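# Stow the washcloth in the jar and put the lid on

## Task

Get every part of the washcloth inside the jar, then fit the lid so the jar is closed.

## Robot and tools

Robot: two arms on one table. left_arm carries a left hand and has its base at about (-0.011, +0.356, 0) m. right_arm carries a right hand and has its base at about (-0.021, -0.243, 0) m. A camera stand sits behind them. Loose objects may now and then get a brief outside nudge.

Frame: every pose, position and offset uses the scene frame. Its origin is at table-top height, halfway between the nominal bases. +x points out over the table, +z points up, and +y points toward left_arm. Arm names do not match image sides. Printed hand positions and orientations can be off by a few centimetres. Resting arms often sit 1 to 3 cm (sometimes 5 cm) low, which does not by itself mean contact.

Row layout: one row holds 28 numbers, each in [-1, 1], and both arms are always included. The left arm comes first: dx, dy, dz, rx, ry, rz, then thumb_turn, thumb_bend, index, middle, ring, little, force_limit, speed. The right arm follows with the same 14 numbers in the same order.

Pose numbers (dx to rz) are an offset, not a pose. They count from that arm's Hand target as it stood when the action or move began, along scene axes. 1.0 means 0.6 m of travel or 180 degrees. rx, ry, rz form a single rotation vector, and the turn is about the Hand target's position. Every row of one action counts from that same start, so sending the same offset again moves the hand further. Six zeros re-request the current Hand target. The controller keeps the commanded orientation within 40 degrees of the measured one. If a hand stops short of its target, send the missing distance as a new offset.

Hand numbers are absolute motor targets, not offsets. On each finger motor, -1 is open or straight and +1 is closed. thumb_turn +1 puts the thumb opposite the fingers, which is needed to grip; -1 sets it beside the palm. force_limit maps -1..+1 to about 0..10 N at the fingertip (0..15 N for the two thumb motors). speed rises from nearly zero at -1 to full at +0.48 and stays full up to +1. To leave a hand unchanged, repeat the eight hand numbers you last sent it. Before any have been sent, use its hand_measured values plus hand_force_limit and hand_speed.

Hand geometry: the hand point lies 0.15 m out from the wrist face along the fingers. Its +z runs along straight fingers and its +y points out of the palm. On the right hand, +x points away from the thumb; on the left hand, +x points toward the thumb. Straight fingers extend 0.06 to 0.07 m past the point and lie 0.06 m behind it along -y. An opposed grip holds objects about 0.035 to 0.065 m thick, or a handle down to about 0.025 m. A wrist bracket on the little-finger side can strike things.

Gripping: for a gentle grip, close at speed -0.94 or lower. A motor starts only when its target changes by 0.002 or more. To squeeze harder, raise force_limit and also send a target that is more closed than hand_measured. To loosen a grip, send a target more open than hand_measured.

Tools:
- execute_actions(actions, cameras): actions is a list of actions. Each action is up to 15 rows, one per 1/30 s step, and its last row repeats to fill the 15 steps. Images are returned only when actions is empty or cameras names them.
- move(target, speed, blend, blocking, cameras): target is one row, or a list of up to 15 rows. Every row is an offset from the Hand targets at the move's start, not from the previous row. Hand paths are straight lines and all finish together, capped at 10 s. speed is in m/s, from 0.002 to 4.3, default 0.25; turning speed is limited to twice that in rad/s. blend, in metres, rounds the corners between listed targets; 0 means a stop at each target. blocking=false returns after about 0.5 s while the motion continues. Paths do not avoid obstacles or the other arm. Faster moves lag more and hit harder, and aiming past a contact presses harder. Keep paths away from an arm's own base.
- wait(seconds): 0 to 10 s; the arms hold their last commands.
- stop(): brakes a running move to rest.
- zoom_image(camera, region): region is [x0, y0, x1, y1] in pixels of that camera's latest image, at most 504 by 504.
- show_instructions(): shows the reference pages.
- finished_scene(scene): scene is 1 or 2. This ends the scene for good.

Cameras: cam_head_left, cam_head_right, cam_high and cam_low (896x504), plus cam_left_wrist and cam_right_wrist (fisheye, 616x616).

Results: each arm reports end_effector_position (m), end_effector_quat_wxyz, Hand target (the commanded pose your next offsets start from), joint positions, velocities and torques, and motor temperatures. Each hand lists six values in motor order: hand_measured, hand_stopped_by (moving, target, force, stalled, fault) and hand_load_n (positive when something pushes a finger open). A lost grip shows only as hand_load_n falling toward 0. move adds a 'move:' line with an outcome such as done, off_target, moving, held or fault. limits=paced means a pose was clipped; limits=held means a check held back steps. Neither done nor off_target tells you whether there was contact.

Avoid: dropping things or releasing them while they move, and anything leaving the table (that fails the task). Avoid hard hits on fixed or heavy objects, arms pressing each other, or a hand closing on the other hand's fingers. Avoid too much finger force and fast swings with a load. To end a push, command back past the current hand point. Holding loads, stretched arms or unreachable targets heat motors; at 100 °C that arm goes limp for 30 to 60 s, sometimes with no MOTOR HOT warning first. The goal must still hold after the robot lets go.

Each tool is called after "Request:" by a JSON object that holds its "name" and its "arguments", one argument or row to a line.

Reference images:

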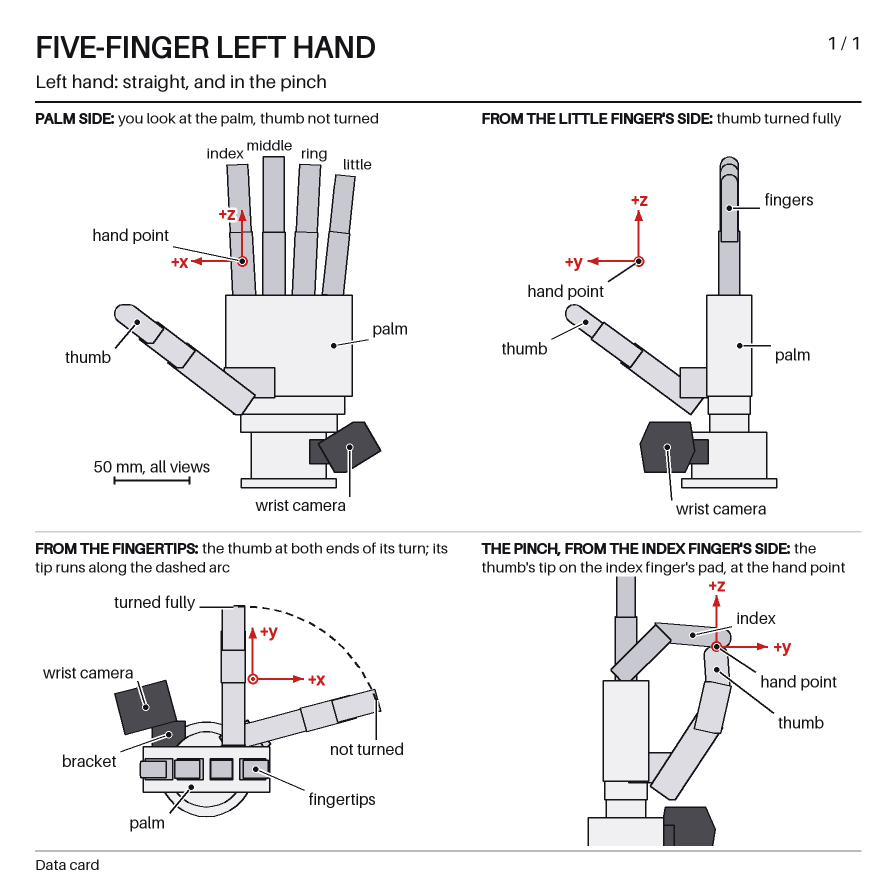

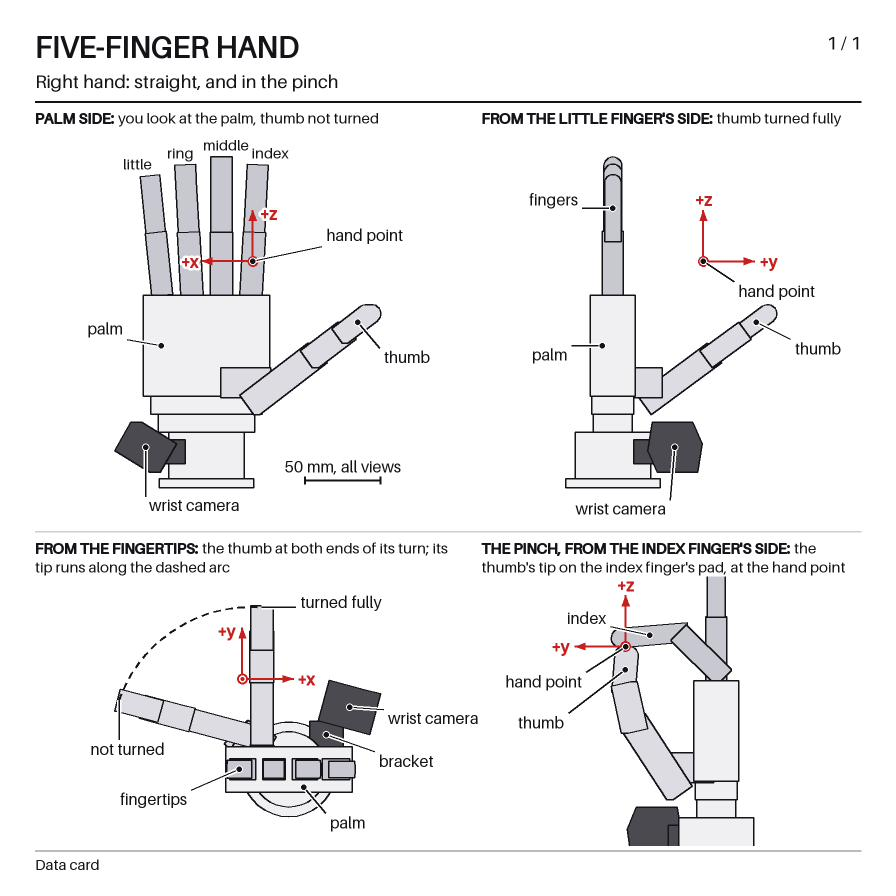

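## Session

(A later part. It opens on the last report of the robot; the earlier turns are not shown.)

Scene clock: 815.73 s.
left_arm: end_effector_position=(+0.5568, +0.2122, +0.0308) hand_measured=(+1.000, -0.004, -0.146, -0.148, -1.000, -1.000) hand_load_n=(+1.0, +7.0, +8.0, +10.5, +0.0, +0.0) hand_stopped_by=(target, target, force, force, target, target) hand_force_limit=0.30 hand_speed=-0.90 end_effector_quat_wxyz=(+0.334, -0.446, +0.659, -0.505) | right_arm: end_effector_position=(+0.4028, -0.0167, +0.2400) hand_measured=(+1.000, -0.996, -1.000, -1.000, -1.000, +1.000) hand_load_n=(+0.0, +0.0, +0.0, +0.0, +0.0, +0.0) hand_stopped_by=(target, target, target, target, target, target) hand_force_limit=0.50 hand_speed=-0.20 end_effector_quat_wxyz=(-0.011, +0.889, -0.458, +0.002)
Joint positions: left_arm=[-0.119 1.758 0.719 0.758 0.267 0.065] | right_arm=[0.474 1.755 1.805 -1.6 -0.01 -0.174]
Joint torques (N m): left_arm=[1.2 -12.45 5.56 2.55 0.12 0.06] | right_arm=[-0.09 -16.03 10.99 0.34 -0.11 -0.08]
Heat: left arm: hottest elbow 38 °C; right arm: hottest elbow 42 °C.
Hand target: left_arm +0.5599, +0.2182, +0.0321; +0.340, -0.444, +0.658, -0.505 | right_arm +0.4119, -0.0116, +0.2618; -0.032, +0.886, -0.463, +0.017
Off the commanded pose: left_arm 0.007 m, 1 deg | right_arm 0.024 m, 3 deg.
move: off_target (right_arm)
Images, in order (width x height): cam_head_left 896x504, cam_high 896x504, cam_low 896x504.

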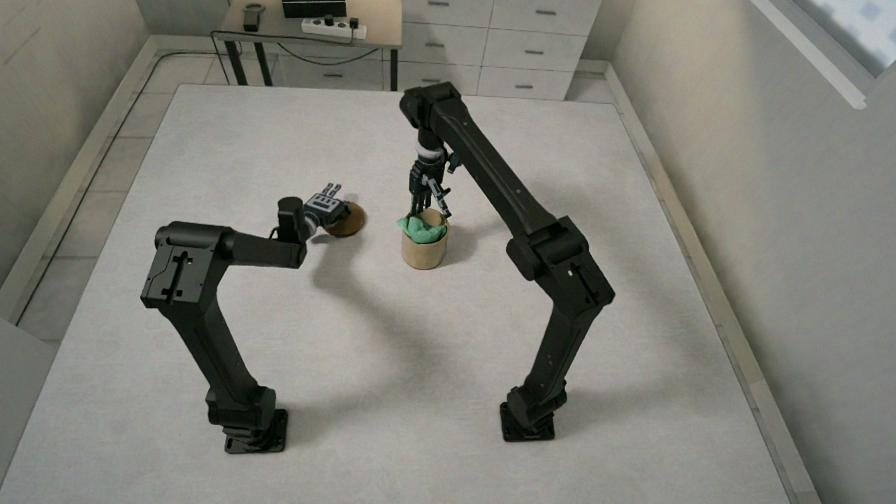

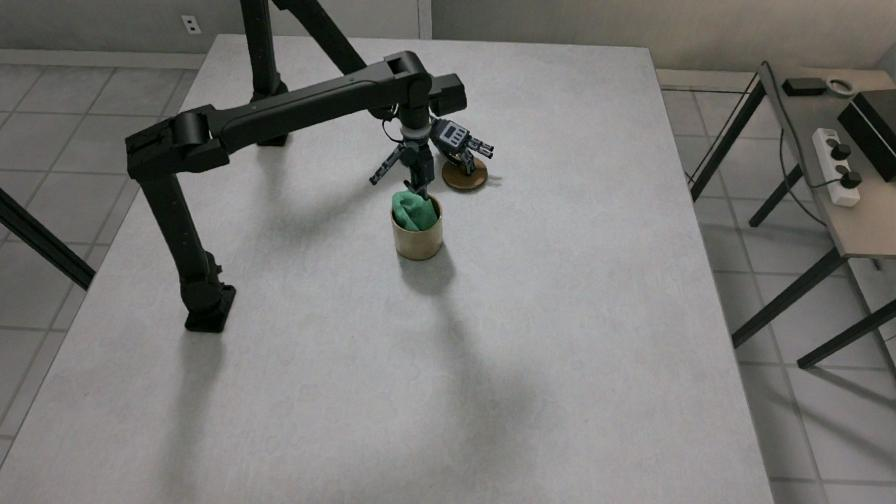

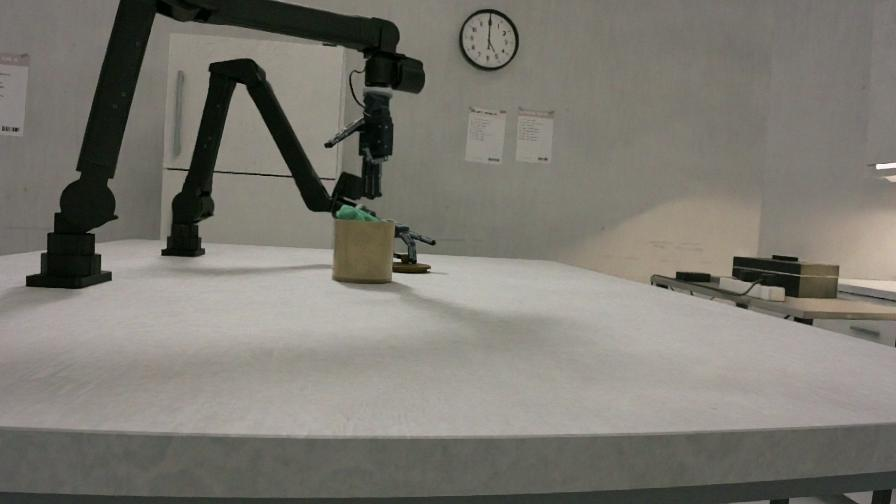

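Request:
{"name": "move", "arguments": {
  "target": [0,0,0,0,0,0,1,0.0,0.2,0.2,-1,-1,0.3,-0.9,-0.047,0.233,0.04,0,0,-0.494,1,-1,-1,-1,-1,1,0.5,-0.2],
  "speed": 0.2,
  "cameras": ["cam_head_left","cam_high","cam_low"]
}}

Request:
{"name": "zoom_image", "arguments": {
  "camera": "cam_high",
  "region": [330, 70, 520, 280]
}}

Request:
{"name": "zoom_image", "arguments": {
  "camera": "cam_head_left",
  "region": [340, 130, 560, 300]
}}

Scene clock: 866.33 s.
left_arm: end_effector_position=(+0.5568, +0.2122, +0.0308) hand_measured=(+1.000, -0.004, -0.146, -0.148, -1.000, -1.000) hand_load_n=(+0.5, +7.0, +8.0, +10.0, +0.0, +0.0) hand_stopped_by=(target, target, force, force, target, target) hand_force_limit=0.30 hand_speed=-0.90 end_effector_quat_wxyz=(+0.334, -0.446, +0.659, -0.505) | right_arm: end_effector_position=(+0.3834, +0.1239, +0.2619) hand_measured=(+1.000, -0.996, -1.000, -1.000, -1.000, +1.000) hand_load_n=(+0.5, +0.0, +0.0, +0.0, +0.0, +0.0) hand_stopped_by=(target, target, target, target, target, target) hand_force_limit=0.50 hand_speed=-0.20 end_effector_quat_wxyz=(-0.001, -0.313, +0.949, -0.036)
Joint positions: left_arm=[-0.119 1.758 0.719 0.758 0.267 0.065] | right_arm=[0.681 1.706 1.805 -1.697 0.068 1.587]
Joint torques (N m): left_arm=[1.08 -10.64 5.55 2.5 0.09 0.06] | right_arm=[0.56 -16.26 9.32 0.23 0.05 -0.04]
Motor temperatures (°C): left_arm=[29 34 38 29 29 24] | right_arm=[27 34 50 28 27 24]
Heat: left arm: hottest elbow 38 °C; right arm: hottest elbow 50 °C.
Hand target: left_arm +0.5599, +0.2182, +0.0321; +0.340, -0.444, +0.658, -0.505 | right_arm +0.3838, +0.1281, +0.2858; +0.011, -0.308, +0.951, -0.034
Off the commanded pose: left_arm 0.007 m, 1 deg | right_arm 0.024 m, 2 deg.
joint sent to its limit (right arm) — joint 4 (wrist pitch), lower limit. The joint targets still meet the commanded pose.
move: off_target (right_arm)
Images, in order (width x height): cam_head_left 896x504, cam_high 896x504, cam_low 896x504.

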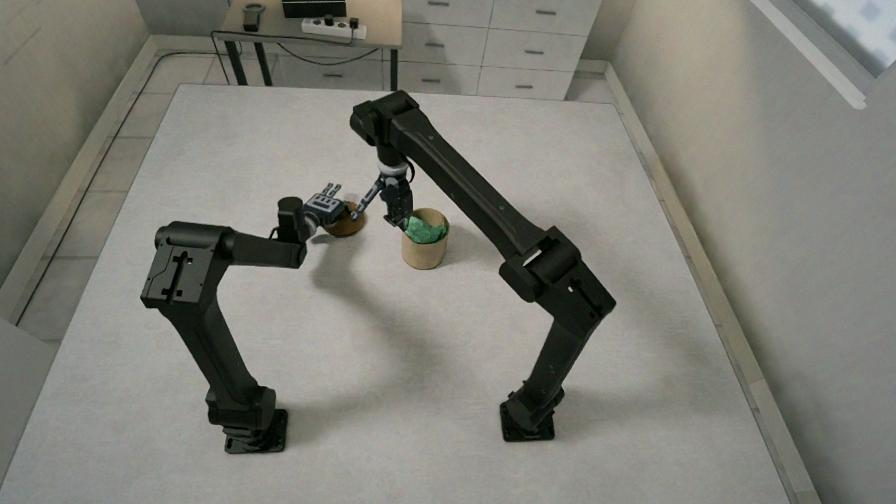

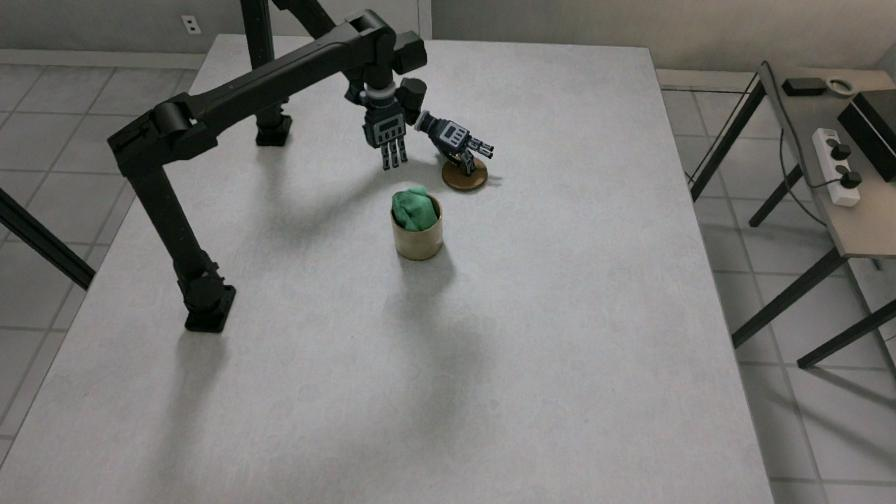

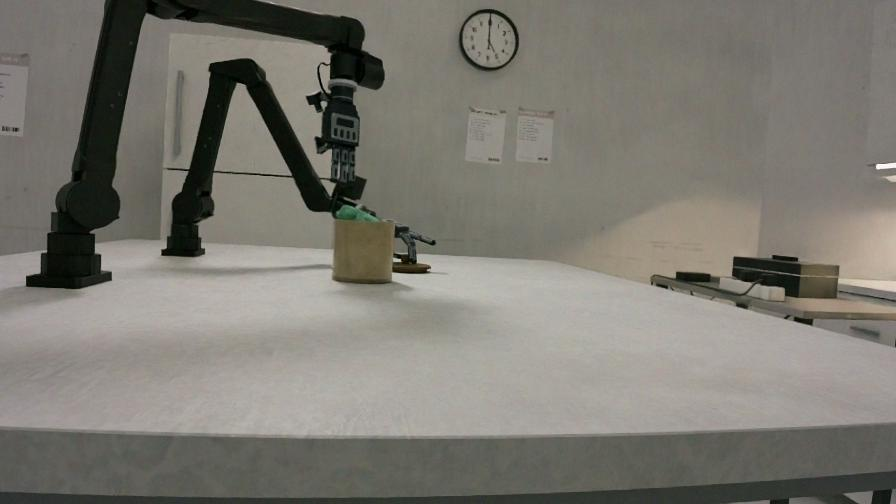

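Scaled by 2.400 from the camera's 896x504 image, which has a finer 1280x720 frame.

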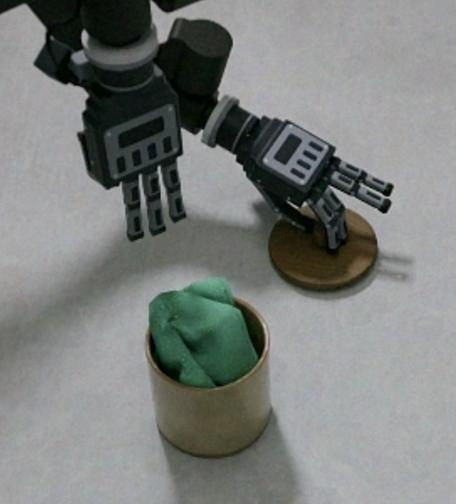

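Scaled by 2.291 from the camera's 896x504 image, which has a finer 1280x720 frame.

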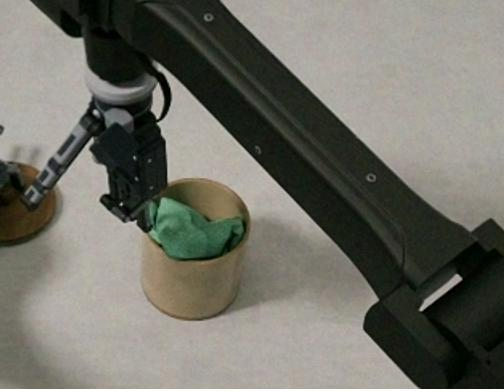

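Request:
{"name": "move", "arguments": {
  "target": [
    [0,0,0,0,0,0,1,0.0,0.2,0.2,-1,-1,0.3,-0.9,0,0,-0.156,0,0,0,1,-1,-1,-1,-1,1,0.5,-0.2],
    [0,0,0,0,0,0,1,0.0,0.2,0.2,-1,-1,0.3,-0.9,0.104,-0.14,-0.156,0,0,0,1,-1,-1,-1,-1,1,0.5,-0.2],
    [0,0,0,0,0,0,1,0.0,0.2,0.2,-1,-1,0.3,-0.9,0.104,-0.14,-0.251,0,0,0,1,-1,-1,-1,-1,1,0.5,-0.2],
    [0,0,0,0,0,0,1,0.0,0.2,0.2,-1,-1,0.3,-0.9,0.104,-0.14,0.0,0,0,0,1,-1,-1,-1,-1,1,0.5,-0.2]
  ],
  "speed": 0.1,
  "cameras": ["cam_head_left","cam_high","cam_low"]
}}

Request:
{"name": "zoom_image", "arguments": {
  "camera": "cam_high",
  "region": [330, 70, 520, 280]
}}

Request:
{"name": "zoom_image", "arguments": {
  "camera": "cam_low",
  "region": [260, 120, 470, 300]
}}

Request:
{"name": "zoom_image", "arguments": {
  "camera": "cam_head_left",
  "region": [340, 130, 560, 300]
}}

Scene clock: 902.30 s.
left_arm: end_effector_position=(+0.5568, +0.2122, +0.0308) hand_measured=(+1.000, -0.004, -0.146, -0.148, -1.000, -1.000) hand_load_n=(+0.5, +7.0, +8.0, +10.5, +0.0, -0.5) hand_stopped_by=(target, target, force, force, target, target) hand_force_limit=0.30 hand_speed=-0.90 end_effector_quat_wxyz=(+0.334, -0.446, +0.659, -0.505) | right_arm: end_effector_position=(+0.4363, +0.0445, +0.2641) hand_measured=(+1.000, -0.996, -1.000, -1.000, -1.000, +1.000) hand_load_n=(+0.0, +0.0, +0.0, +0.0, +0.0, +0.0) hand_stopped_by=(target, target, target, target, target, target) hand_force_limit=0.50 hand_speed=-0.20 end_effector_quat_wxyz=(-0.004, -0.305, +0.952, -0.036)
Joint positions: left_arm=[-0.119 1.758 0.719 0.758 0.267 0.065] | right_arm=[0.497 1.712 1.819 -1.696 0.07 1.419]
Joint torques (N m): left_arm=[0.73 -11.52 5.7 2.21 0.08 0.1] | right_arm=[-0.79 -14.68 10.8 0.27 0.01 -0.29]
Heat: left arm: hottest elbow 38 °C; right arm: hottest elbow 48 °C.
Hand target: left_arm +0.5599, +0.2182, +0.0321; +0.340, -0.444, +0.658, -0.505 | right_arm +0.4462, +0.0442, +0.2859; +0.011, -0.308, +0.951, -0.035
Off the commanded pose: left_arm 0.007 m, 1 deg | right_arm 0.024 m, 2 deg.
joint sent to its limit (right arm) — joint 4 (wrist pitch), lower limit. The joint targets still meet the commanded pose.
move: off_target (right_arm)
Images, in order (width x height): cam_head_left 896x504, cam_high 896x504, cam_low 896x504.

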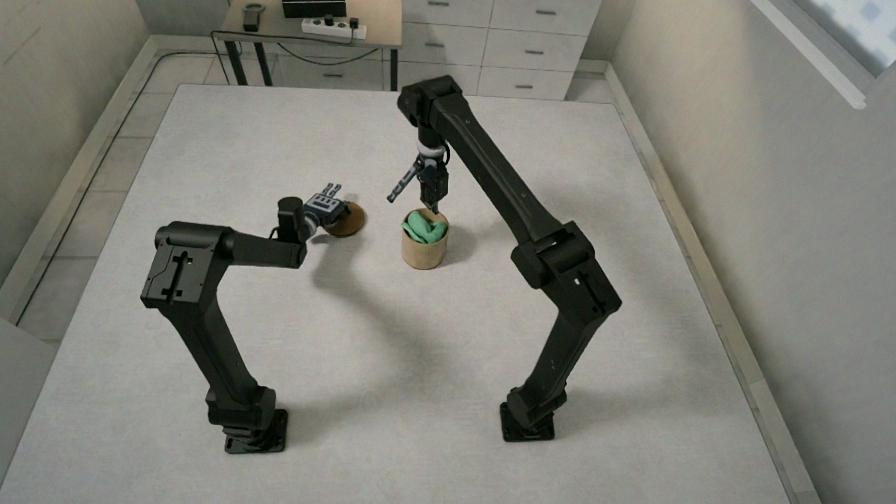

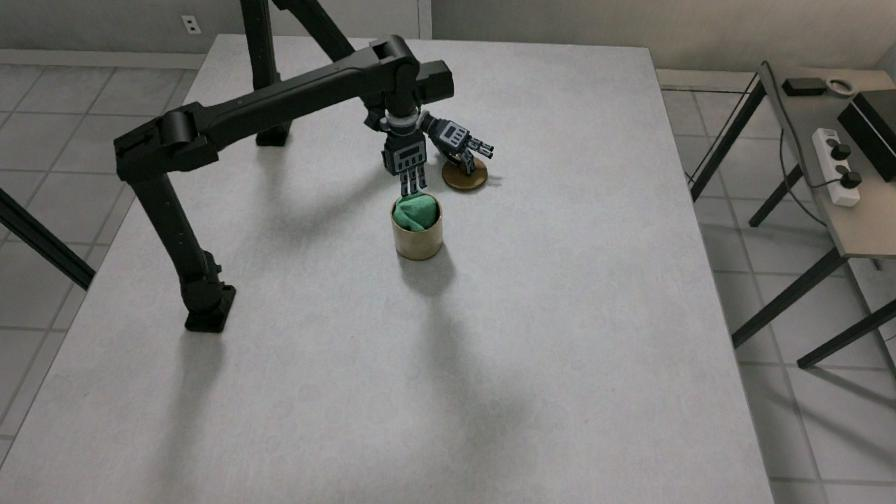

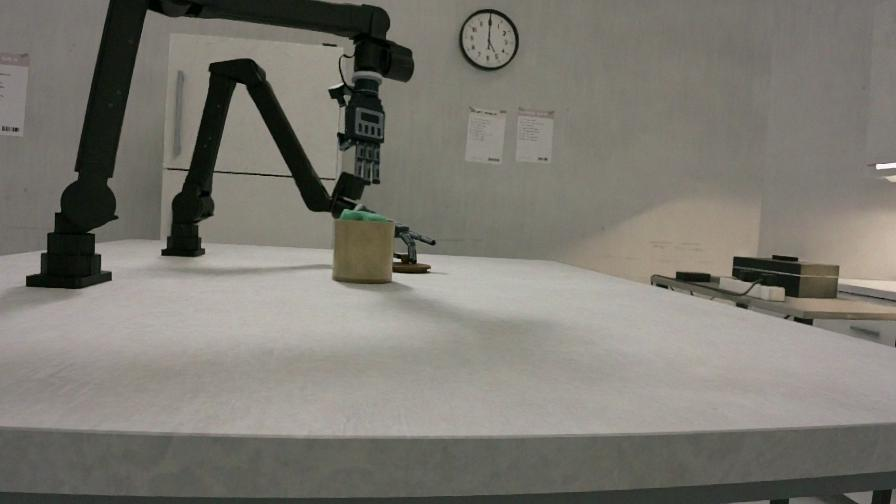

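Scaled by 2.400 from the camera's 896x504 image, which has a finer 1280x720 frame.

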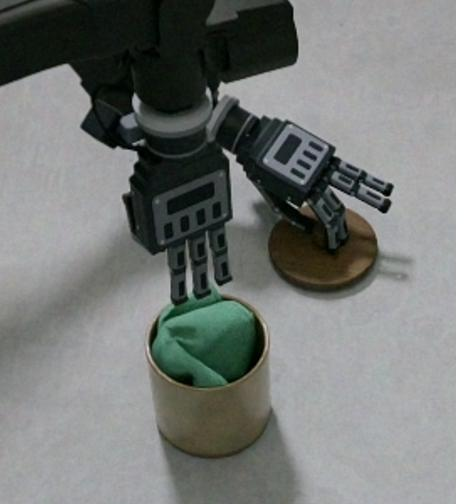

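Scaled by 2.400 from the camera's 896x504 image, which has a finer 1280x720 frame.

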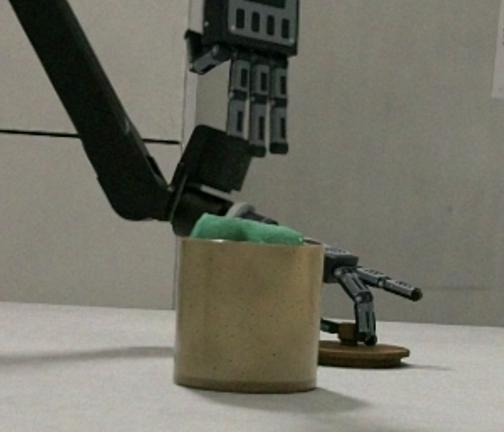

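Scaled by 2.291 from the camera's 896x504 image, which has a finer 1280x720 frame.

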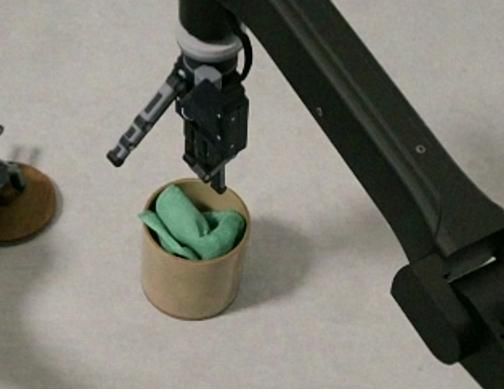

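Request:
{"name": "move", "arguments": {
  "target": [
    [0,0,0,0,0,0,1,0.0,0.2,0.2,-1,-1,0.3,-0.9,0,0.165,0,0,0,-0.089,1,-1,-1,-1,-1,1,0.5,-0.2],
    [0,0,0,0,0,0,1,0.0,0.2,0.2,-1,-1,0.3,-0.9,0,0.165,-0.16,0,0,-0.089,1,-1,-1,-1,-1,1,0.5,-0.2],
    [0,0,0,0,0,0,1,0.0,0.2,0.2,-1,-1,0.3,-0.9,0.045,0.04,-0.16,0,0,-0.089,1,-1,-1,-1,-1,1,0.5,-0.2],
    [0,0,0,0,0,0,1,0.0,0.2,0.2,-1,-1,0.3,-0.9,0.045,0.04,-0.251,0,0,-0.089,1,-1,-1,-1,-1,1,0.5,-0.2],
    [0,0,0,0,0,0,1,0.0,0.2,0.2,-1,-1,0.3,-0.9,0.045,0.04,0.03,0,0,-0.089,1,-1,-1,-1,-1,1,0.5,-0.2]
  ],
  "speed": [0.15,0.12,0.1,0.1,0.12],
  "cameras": ["cam_head_left","cam_high","cam_low"]
}}

Request:
{"name": "zoom_image", "arguments": {
  "camera": "cam_high",
  "region": [330, 70, 520, 280]
}}

Request:
{"name": "zoom_image", "arguments": {
  "camera": "cam_low",
  "region": [260, 120, 470, 300]
}}

Request:
{"name": "zoom_image", "arguments": {
  "camera": "cam_head_left",
  "region": [340, 130, 560, 300]
}}

Scene clock: 935.03 s.
left_arm: end_effector_position=(+0.5568, +0.2122, +0.0308) hand_measured=(+1.000, -0.004, -0.146, -0.148, -1.000, -1.000) hand_load_n=(+1.0, +7.0, +8.5, +10.5, +0.0, +0.0) hand_stopped_by=(target, target, force, force, target, target) hand_force_limit=0.30 hand_speed=-0.90 end_effector_quat_wxyz=(+0.334, -0.446, +0.659, -0.505) | right_arm: end_effector_position=(+0.4650, +0.0683, +0.2747) hand_measured=(+1.000, -0.996, -1.000, -1.000, -1.000, +1.000) hand_load_n=(+0.0, +0.0, +0.0, +0.0, +0.0, +0.0) hand_stopped_by=(target, target, target, target, target, target) hand_force_limit=0.50 hand_speed=-0.20 end_effector_quat_wxyz=(+0.018, -0.169, +0.985, -0.029)
Joint positions: left_arm=[-0.119 1.758 0.719 0.758 0.267 0.065] | right_arm=[0.527 1.744 1.885 -1.696 0.066 1.728]
Joint torques (N m): left_arm=[0.5 -12.16 5.64 2.45 0.05 0.11] | right_arm=[-0.85 -16.09 10.89 0.36 -0.11 -0.32]
Heat: left arm: hottest elbow 38 °C; right arm: hottest elbow 47 °C.
Hand target: left_arm +0.5599, +0.2182, +0.0321; +0.340, -0.444, +0.658, -0.505 | right_arm +0.4732, +0.0682, +0.3039; +0.007, -0.173, +0.984, -0.036
Off the commanded pose: left_arm 0.007 m, 1 deg | right_arm 0.030 m, 2 deg.
joint sent to its limit (right arm) — joint 4 (wrist pitch), lower limit. The joint targets are off in orientation, not in position.
move: off_target (right_arm)
Images, in order (width x height): cam_head_left 896x504, cam_high 896x504, cam_low 896x504.

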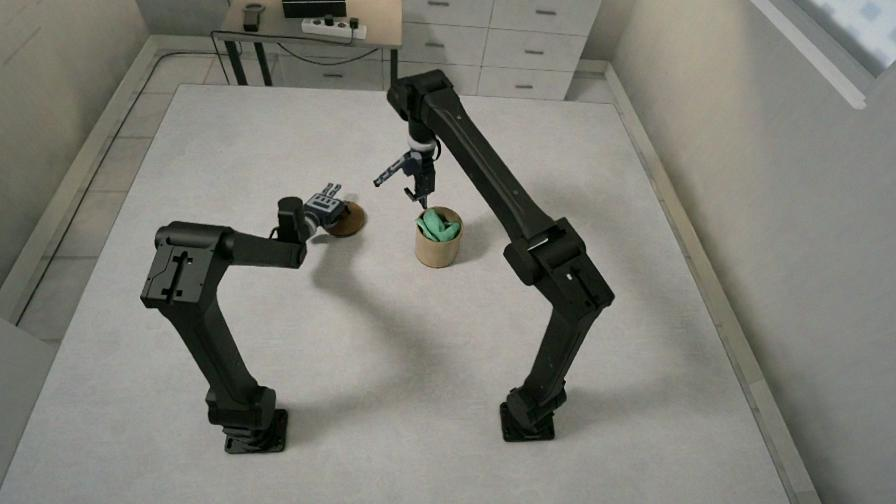

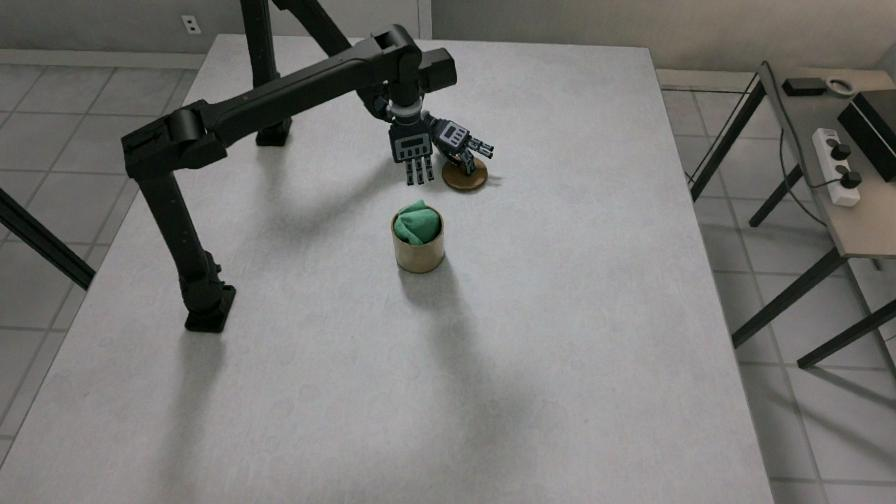

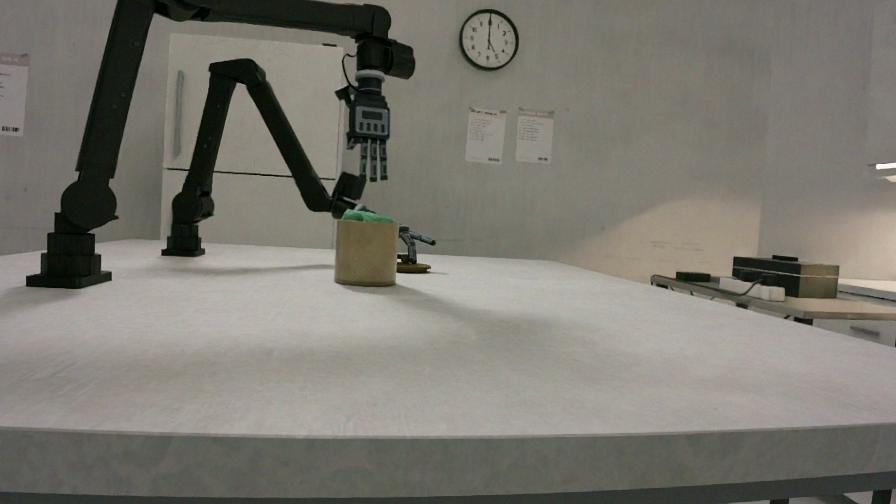

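Scaled by 2.400 from the camera's 896x504 image, which has a finer 1280x720 frame.

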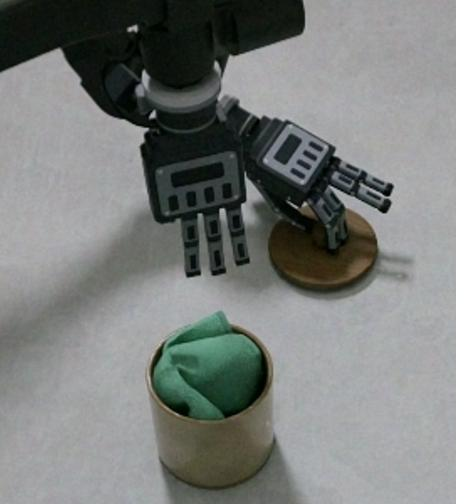

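Scaled by 2.400 from the camera's 896x504 image, which has a finer 1280x720 frame.

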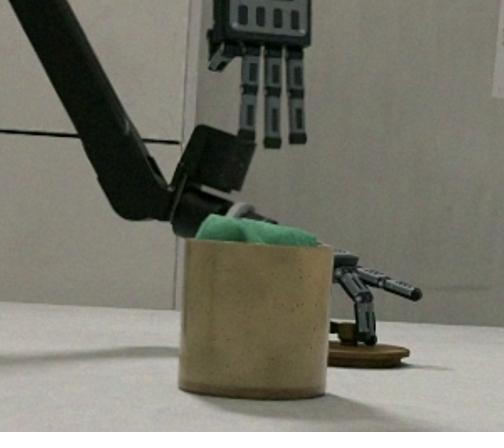

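Scaled by 2.291 from the camera's 896x504 image, which has a finer 1280x720 frame.

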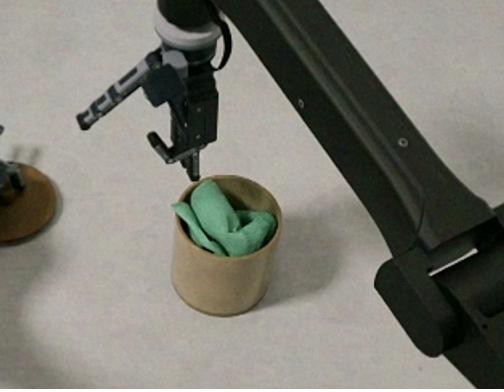

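Request:
{"name": "move", "arguments": {
  "target": [
    [0,0,0,0,0,0,1,0.0,0.2,0.2,-1,-1,0.3,-0.9,-0.009,-0.073,-0.03,0,0,0,1,-1,-1,-1,-1,1,0.5,-0.2],
    [0,0,0,0,0,0,1,0.0,0.2,0.2,-1,-1,0.3,-0.9,-0.009,-0.073,-0.3,0,0,0,1,-1,-1,-1,-1,1,0.5,-0.2]
  ],
  "speed": 0.1,
  "cameras": ["cam_head_left","cam_high","cam_low"]
}}

Request:
{"name": "zoom_image", "arguments": {
  "camera": "cam_high",
  "region": [330, 70, 520, 280]
}}

Request:
{"name": "zoom_image", "arguments": {
  "camera": "cam_low",
  "region": [260, 120, 470, 300]
}}

Request:
{"name": "zoom_image", "arguments": {
  "camera": "cam_head_left",
  "region": [340, 130, 560, 300]
}}

Scene clock: 982.77 s.
left_arm: end_effector_position=(+0.5568, +0.2122, +0.0308) hand_measured=(+1.000, -0.004, -0.146, -0.148, -1.000, -1.000) hand_load_n=(+0.5, +7.0, +8.0, +10.5, +0.0, +0.0) hand_stopped_by=(target, target, force, force, target, target) hand_force_limit=0.30 hand_speed=-0.90 end_effector_quat_wxyz=(+0.334, -0.446, +0.659, -0.505) | right_arm: end_effector_position=(+0.4677, +0.0254, +0.1402) hand_measured=(+1.000, -0.996, -1.000, -1.000, -1.000, +1.000) hand_load_n=(+0.0, +0.0, +0.0, +0.0, +0.0, +0.0) hand_stopped_by=(target, target, target, target, target, target) hand_force_limit=0.50 hand_speed=-0.20 end_effector_quat_wxyz=(+0.017, -0.166, +0.985, -0.033)
Joint positions: left_arm=[-0.119 1.758 0.719 0.758 0.267 0.065] | right_arm=[0.455 1.715 1.494 -1.334 0.072 1.662]
Joint torques (N m): left_arm=[1.14 -12.34 5.5 2.3 0.09 0.11] | right_arm=[-0.21 -12.34 6.17 1.21 -0.01 -0.29]
Heat: left arm: hottest elbow 38 °C; right arm: hottest elbow 49 °C.
Hand target: left_arm +0.5599, +0.2182, +0.0321; +0.340, -0.444, +0.658, -0.505 | right_arm +0.4677, +0.0245, +0.1238; +0.006, -0.173, +0.984, -0.036
Off the commanded pose: left_arm 0.007 m, 1 deg | right_arm 0.016 m, 1 deg.
move: off_target (right_arm)
Images, in order (width x height): cam_head_left 896x504, cam_high 896x504, cam_low 896x504.

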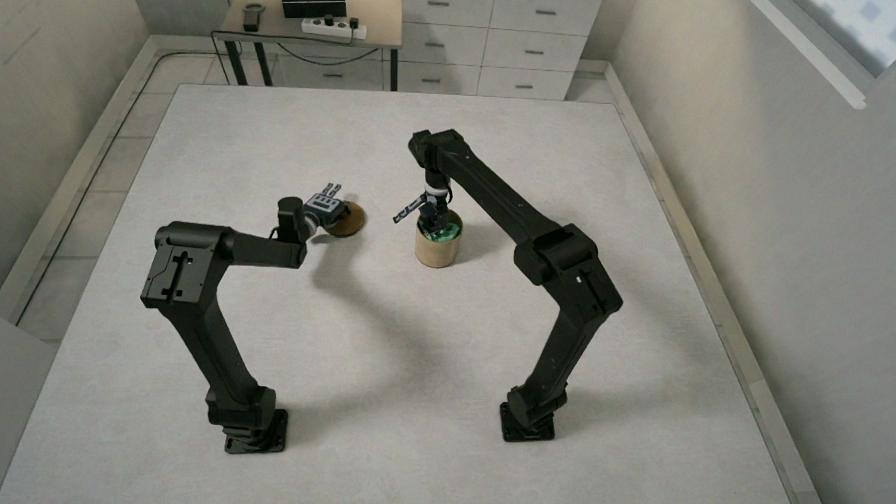

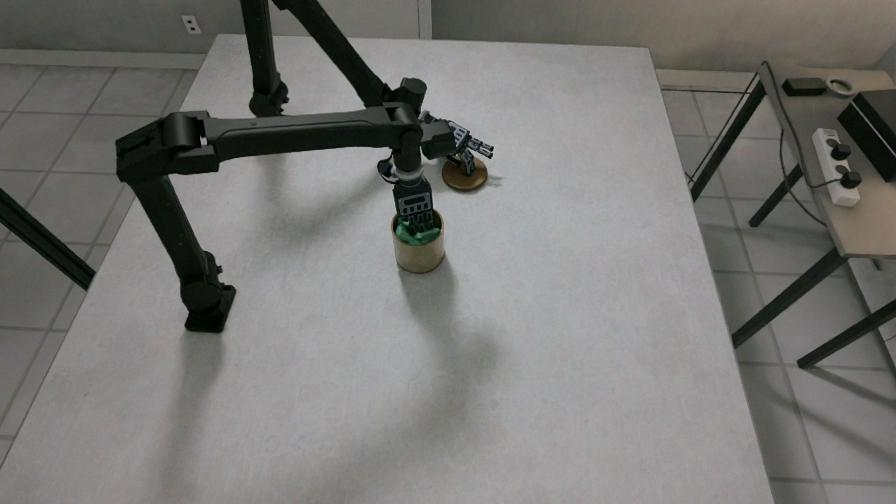

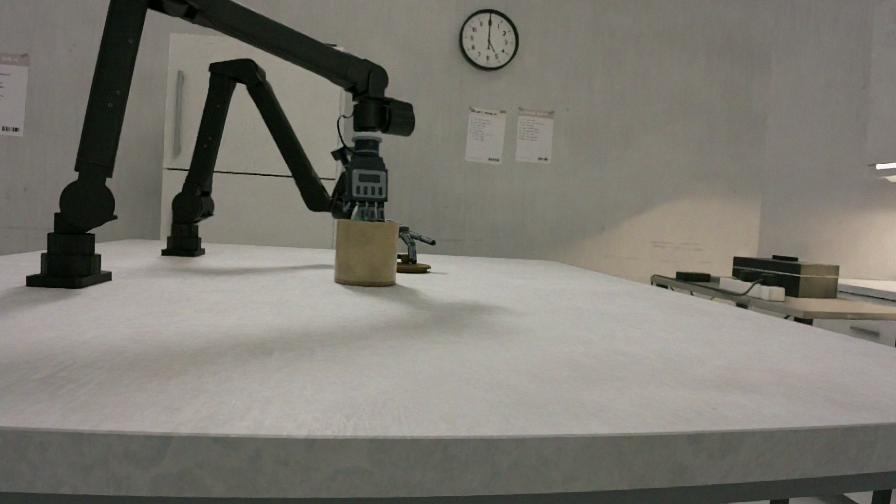

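Scaled by 2.400 from the camera's 896x504 image, which has a finer 1280x720 frame.

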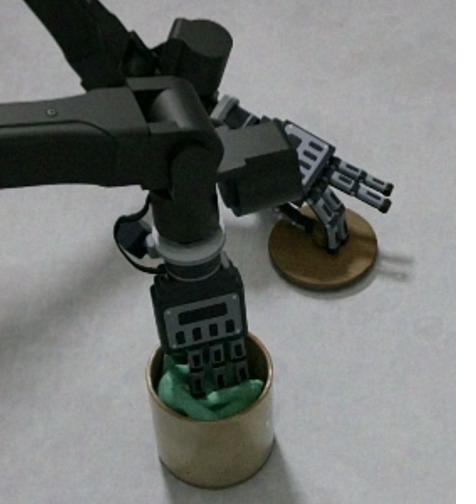

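Scaled by 2.400 from the camera's 896x504 image, which has a finer 1280x720 frame.

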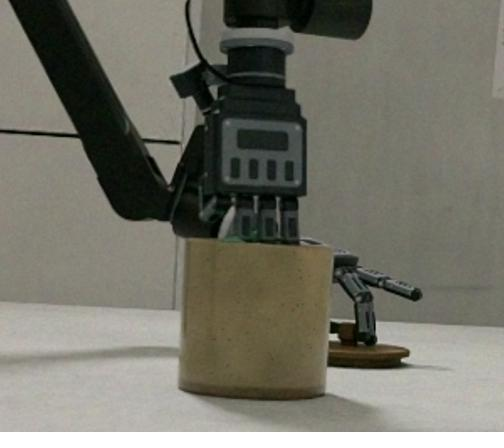

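Scaled by 2.291 from the camera's 896x504 image, which has a finer 1280x720 frame.

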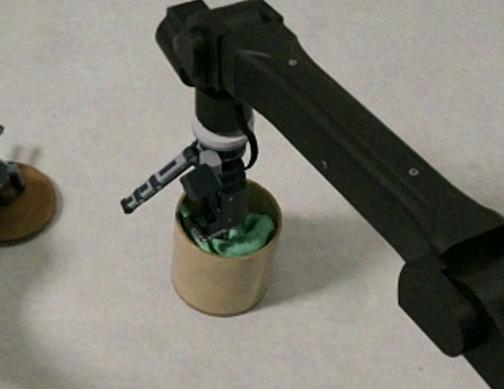

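Request:
{"name": "move", "arguments": {
  "target": [
    [0,0,0,0,0,0,1,0.0,0.2,0.2,-1,-1,0.3,-0.9,0,0,-0.03,0,0,0,1,-1,-1,-1,-1,1,0.5,-0.2],
    [0,0,0,0,0,0,1,0.0,0.2,0.2,-1,-1,0.3,-0.9,0,0,0.26,0,0,0,1,-1,-1,-1,-1,1,0.5,-0.2]
  ],
  "speed": 0.1,
  "cameras": ["cam_head_left","cam_high","cam_low"]
}}

Request:
{"name": "zoom_image", "arguments": {
  "camera": "cam_high",
  "region": [330, 70, 520, 280]
}}

Request:
{"name": "zoom_image", "arguments": {
  "camera": "cam_low",
  "region": [260, 120, 470, 300]
}}

Request:
{"name": "zoom_image", "arguments": {
  "camera": "cam_head_left",
  "region": [340, 130, 560, 300]
}}

Scene clock: 994.93 s.
left_arm: end_effector_position=(+0.5568, +0.2122, +0.0308) hand_measured=(+1.000, -0.004, -0.146, -0.148, -1.000, -1.000) hand_load_n=(+1.0, +7.0, +8.0, +10.5, +0.0, +0.0) hand_stopped_by=(target, target, force, force, target, target) hand_force_limit=0.30 hand_speed=-0.90 end_effector_quat_wxyz=(+0.334, -0.446, +0.659, -0.505) | right_arm: end_effector_position=(+0.4605, +0.0218, +0.2509) hand_measured=(+1.000, -0.996, -1.000, -1.000, -1.000, +1.000) hand_load_n=(+0.0, +0.0, +0.0, +0.0, +0.0, +0.0) hand_stopped_by=(target, target, target, target, target, target) hand_force_limit=0.50 hand_speed=-0.20 end_effector_quat_wxyz=(-0.014, -0.167, +0.985, -0.042)
Joint positions: left_arm=[-0.119 1.758 0.719 0.758 0.267 0.065] | right_arm=[0.455 1.719 1.795 -1.696 0.073 1.662]
Joint torques (N m): left_arm=[0.38 -11.46 5.24 2.51 0.07 0.13] | right_arm=[-0.26 -15.97 10.76 0.16 -0.09 -0.3]
Heat: left arm: hottest elbow 38 °C; right arm: hottest elbow 47 °C.
Hand target: left_arm +0.5599, +0.2182, +0.0321; +0.340, -0.444, +0.658, -0.505 | right_arm +0.4677, +0.0245, +0.2799; +0.007, -0.173, +0.984, -0.036
Off the commanded pose: left_arm 0.007 m, 1 deg | right_arm 0.030 m, 3 deg.
joint sent to its limit (right arm) — joint 4 (wrist pitch), lower limit. The joint targets still meet the commanded pose.
move: off_target (right_arm)
Images, in order (width x height): cam_head_left 896x504, cam_high 896x504, cam_low 896x504.

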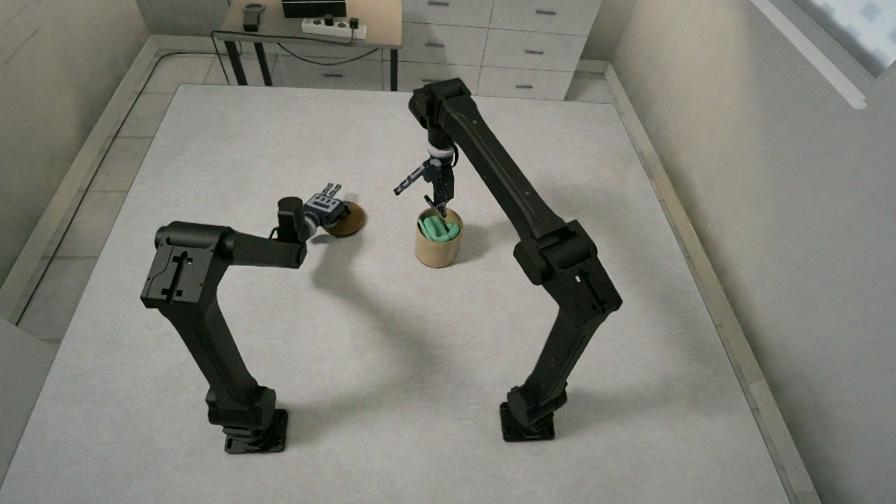

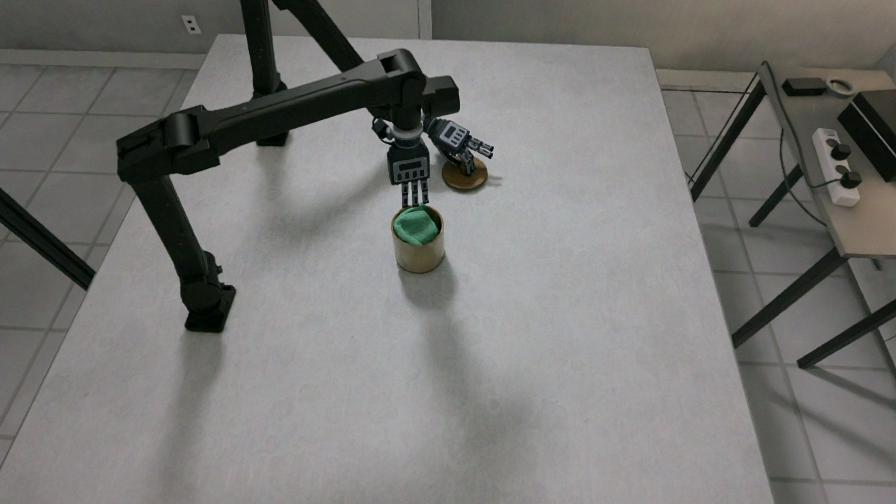

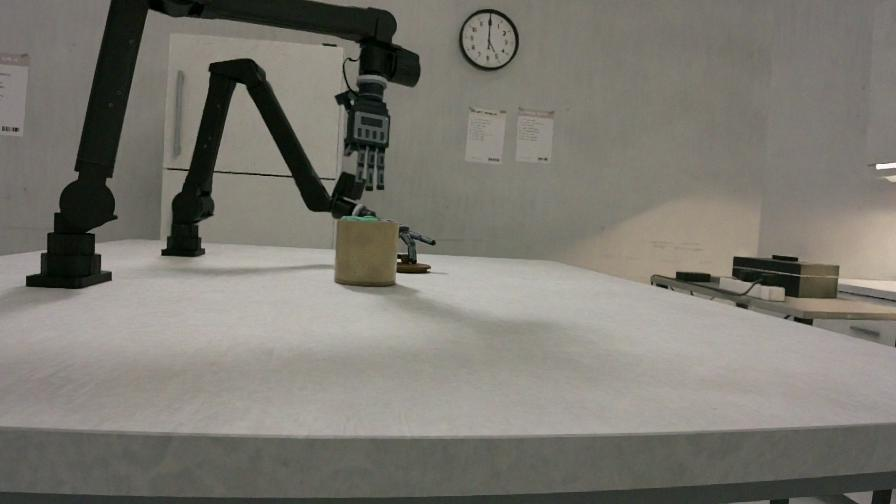

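Scaled by 2.400 from the camera's 896x504 image, which has a finer 1280x720 frame.

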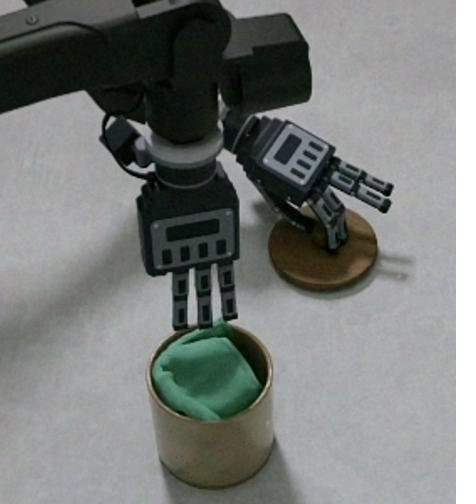

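Scaled by 2.400 from the camera's 896x504 image, which has a finer 1280x720 frame.

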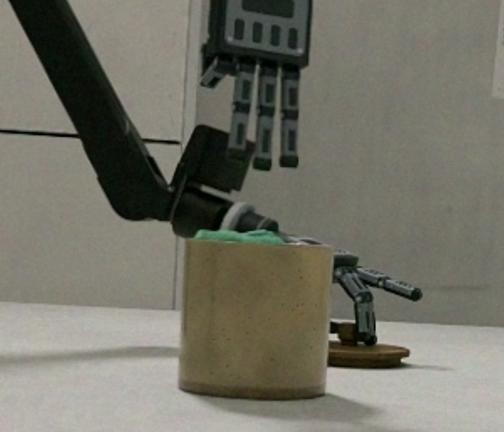

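Scaled by 2.291 from the camera's 896x504 image, which has a finer 1280x720 frame.

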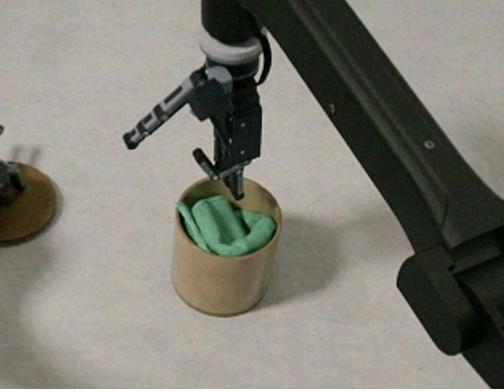

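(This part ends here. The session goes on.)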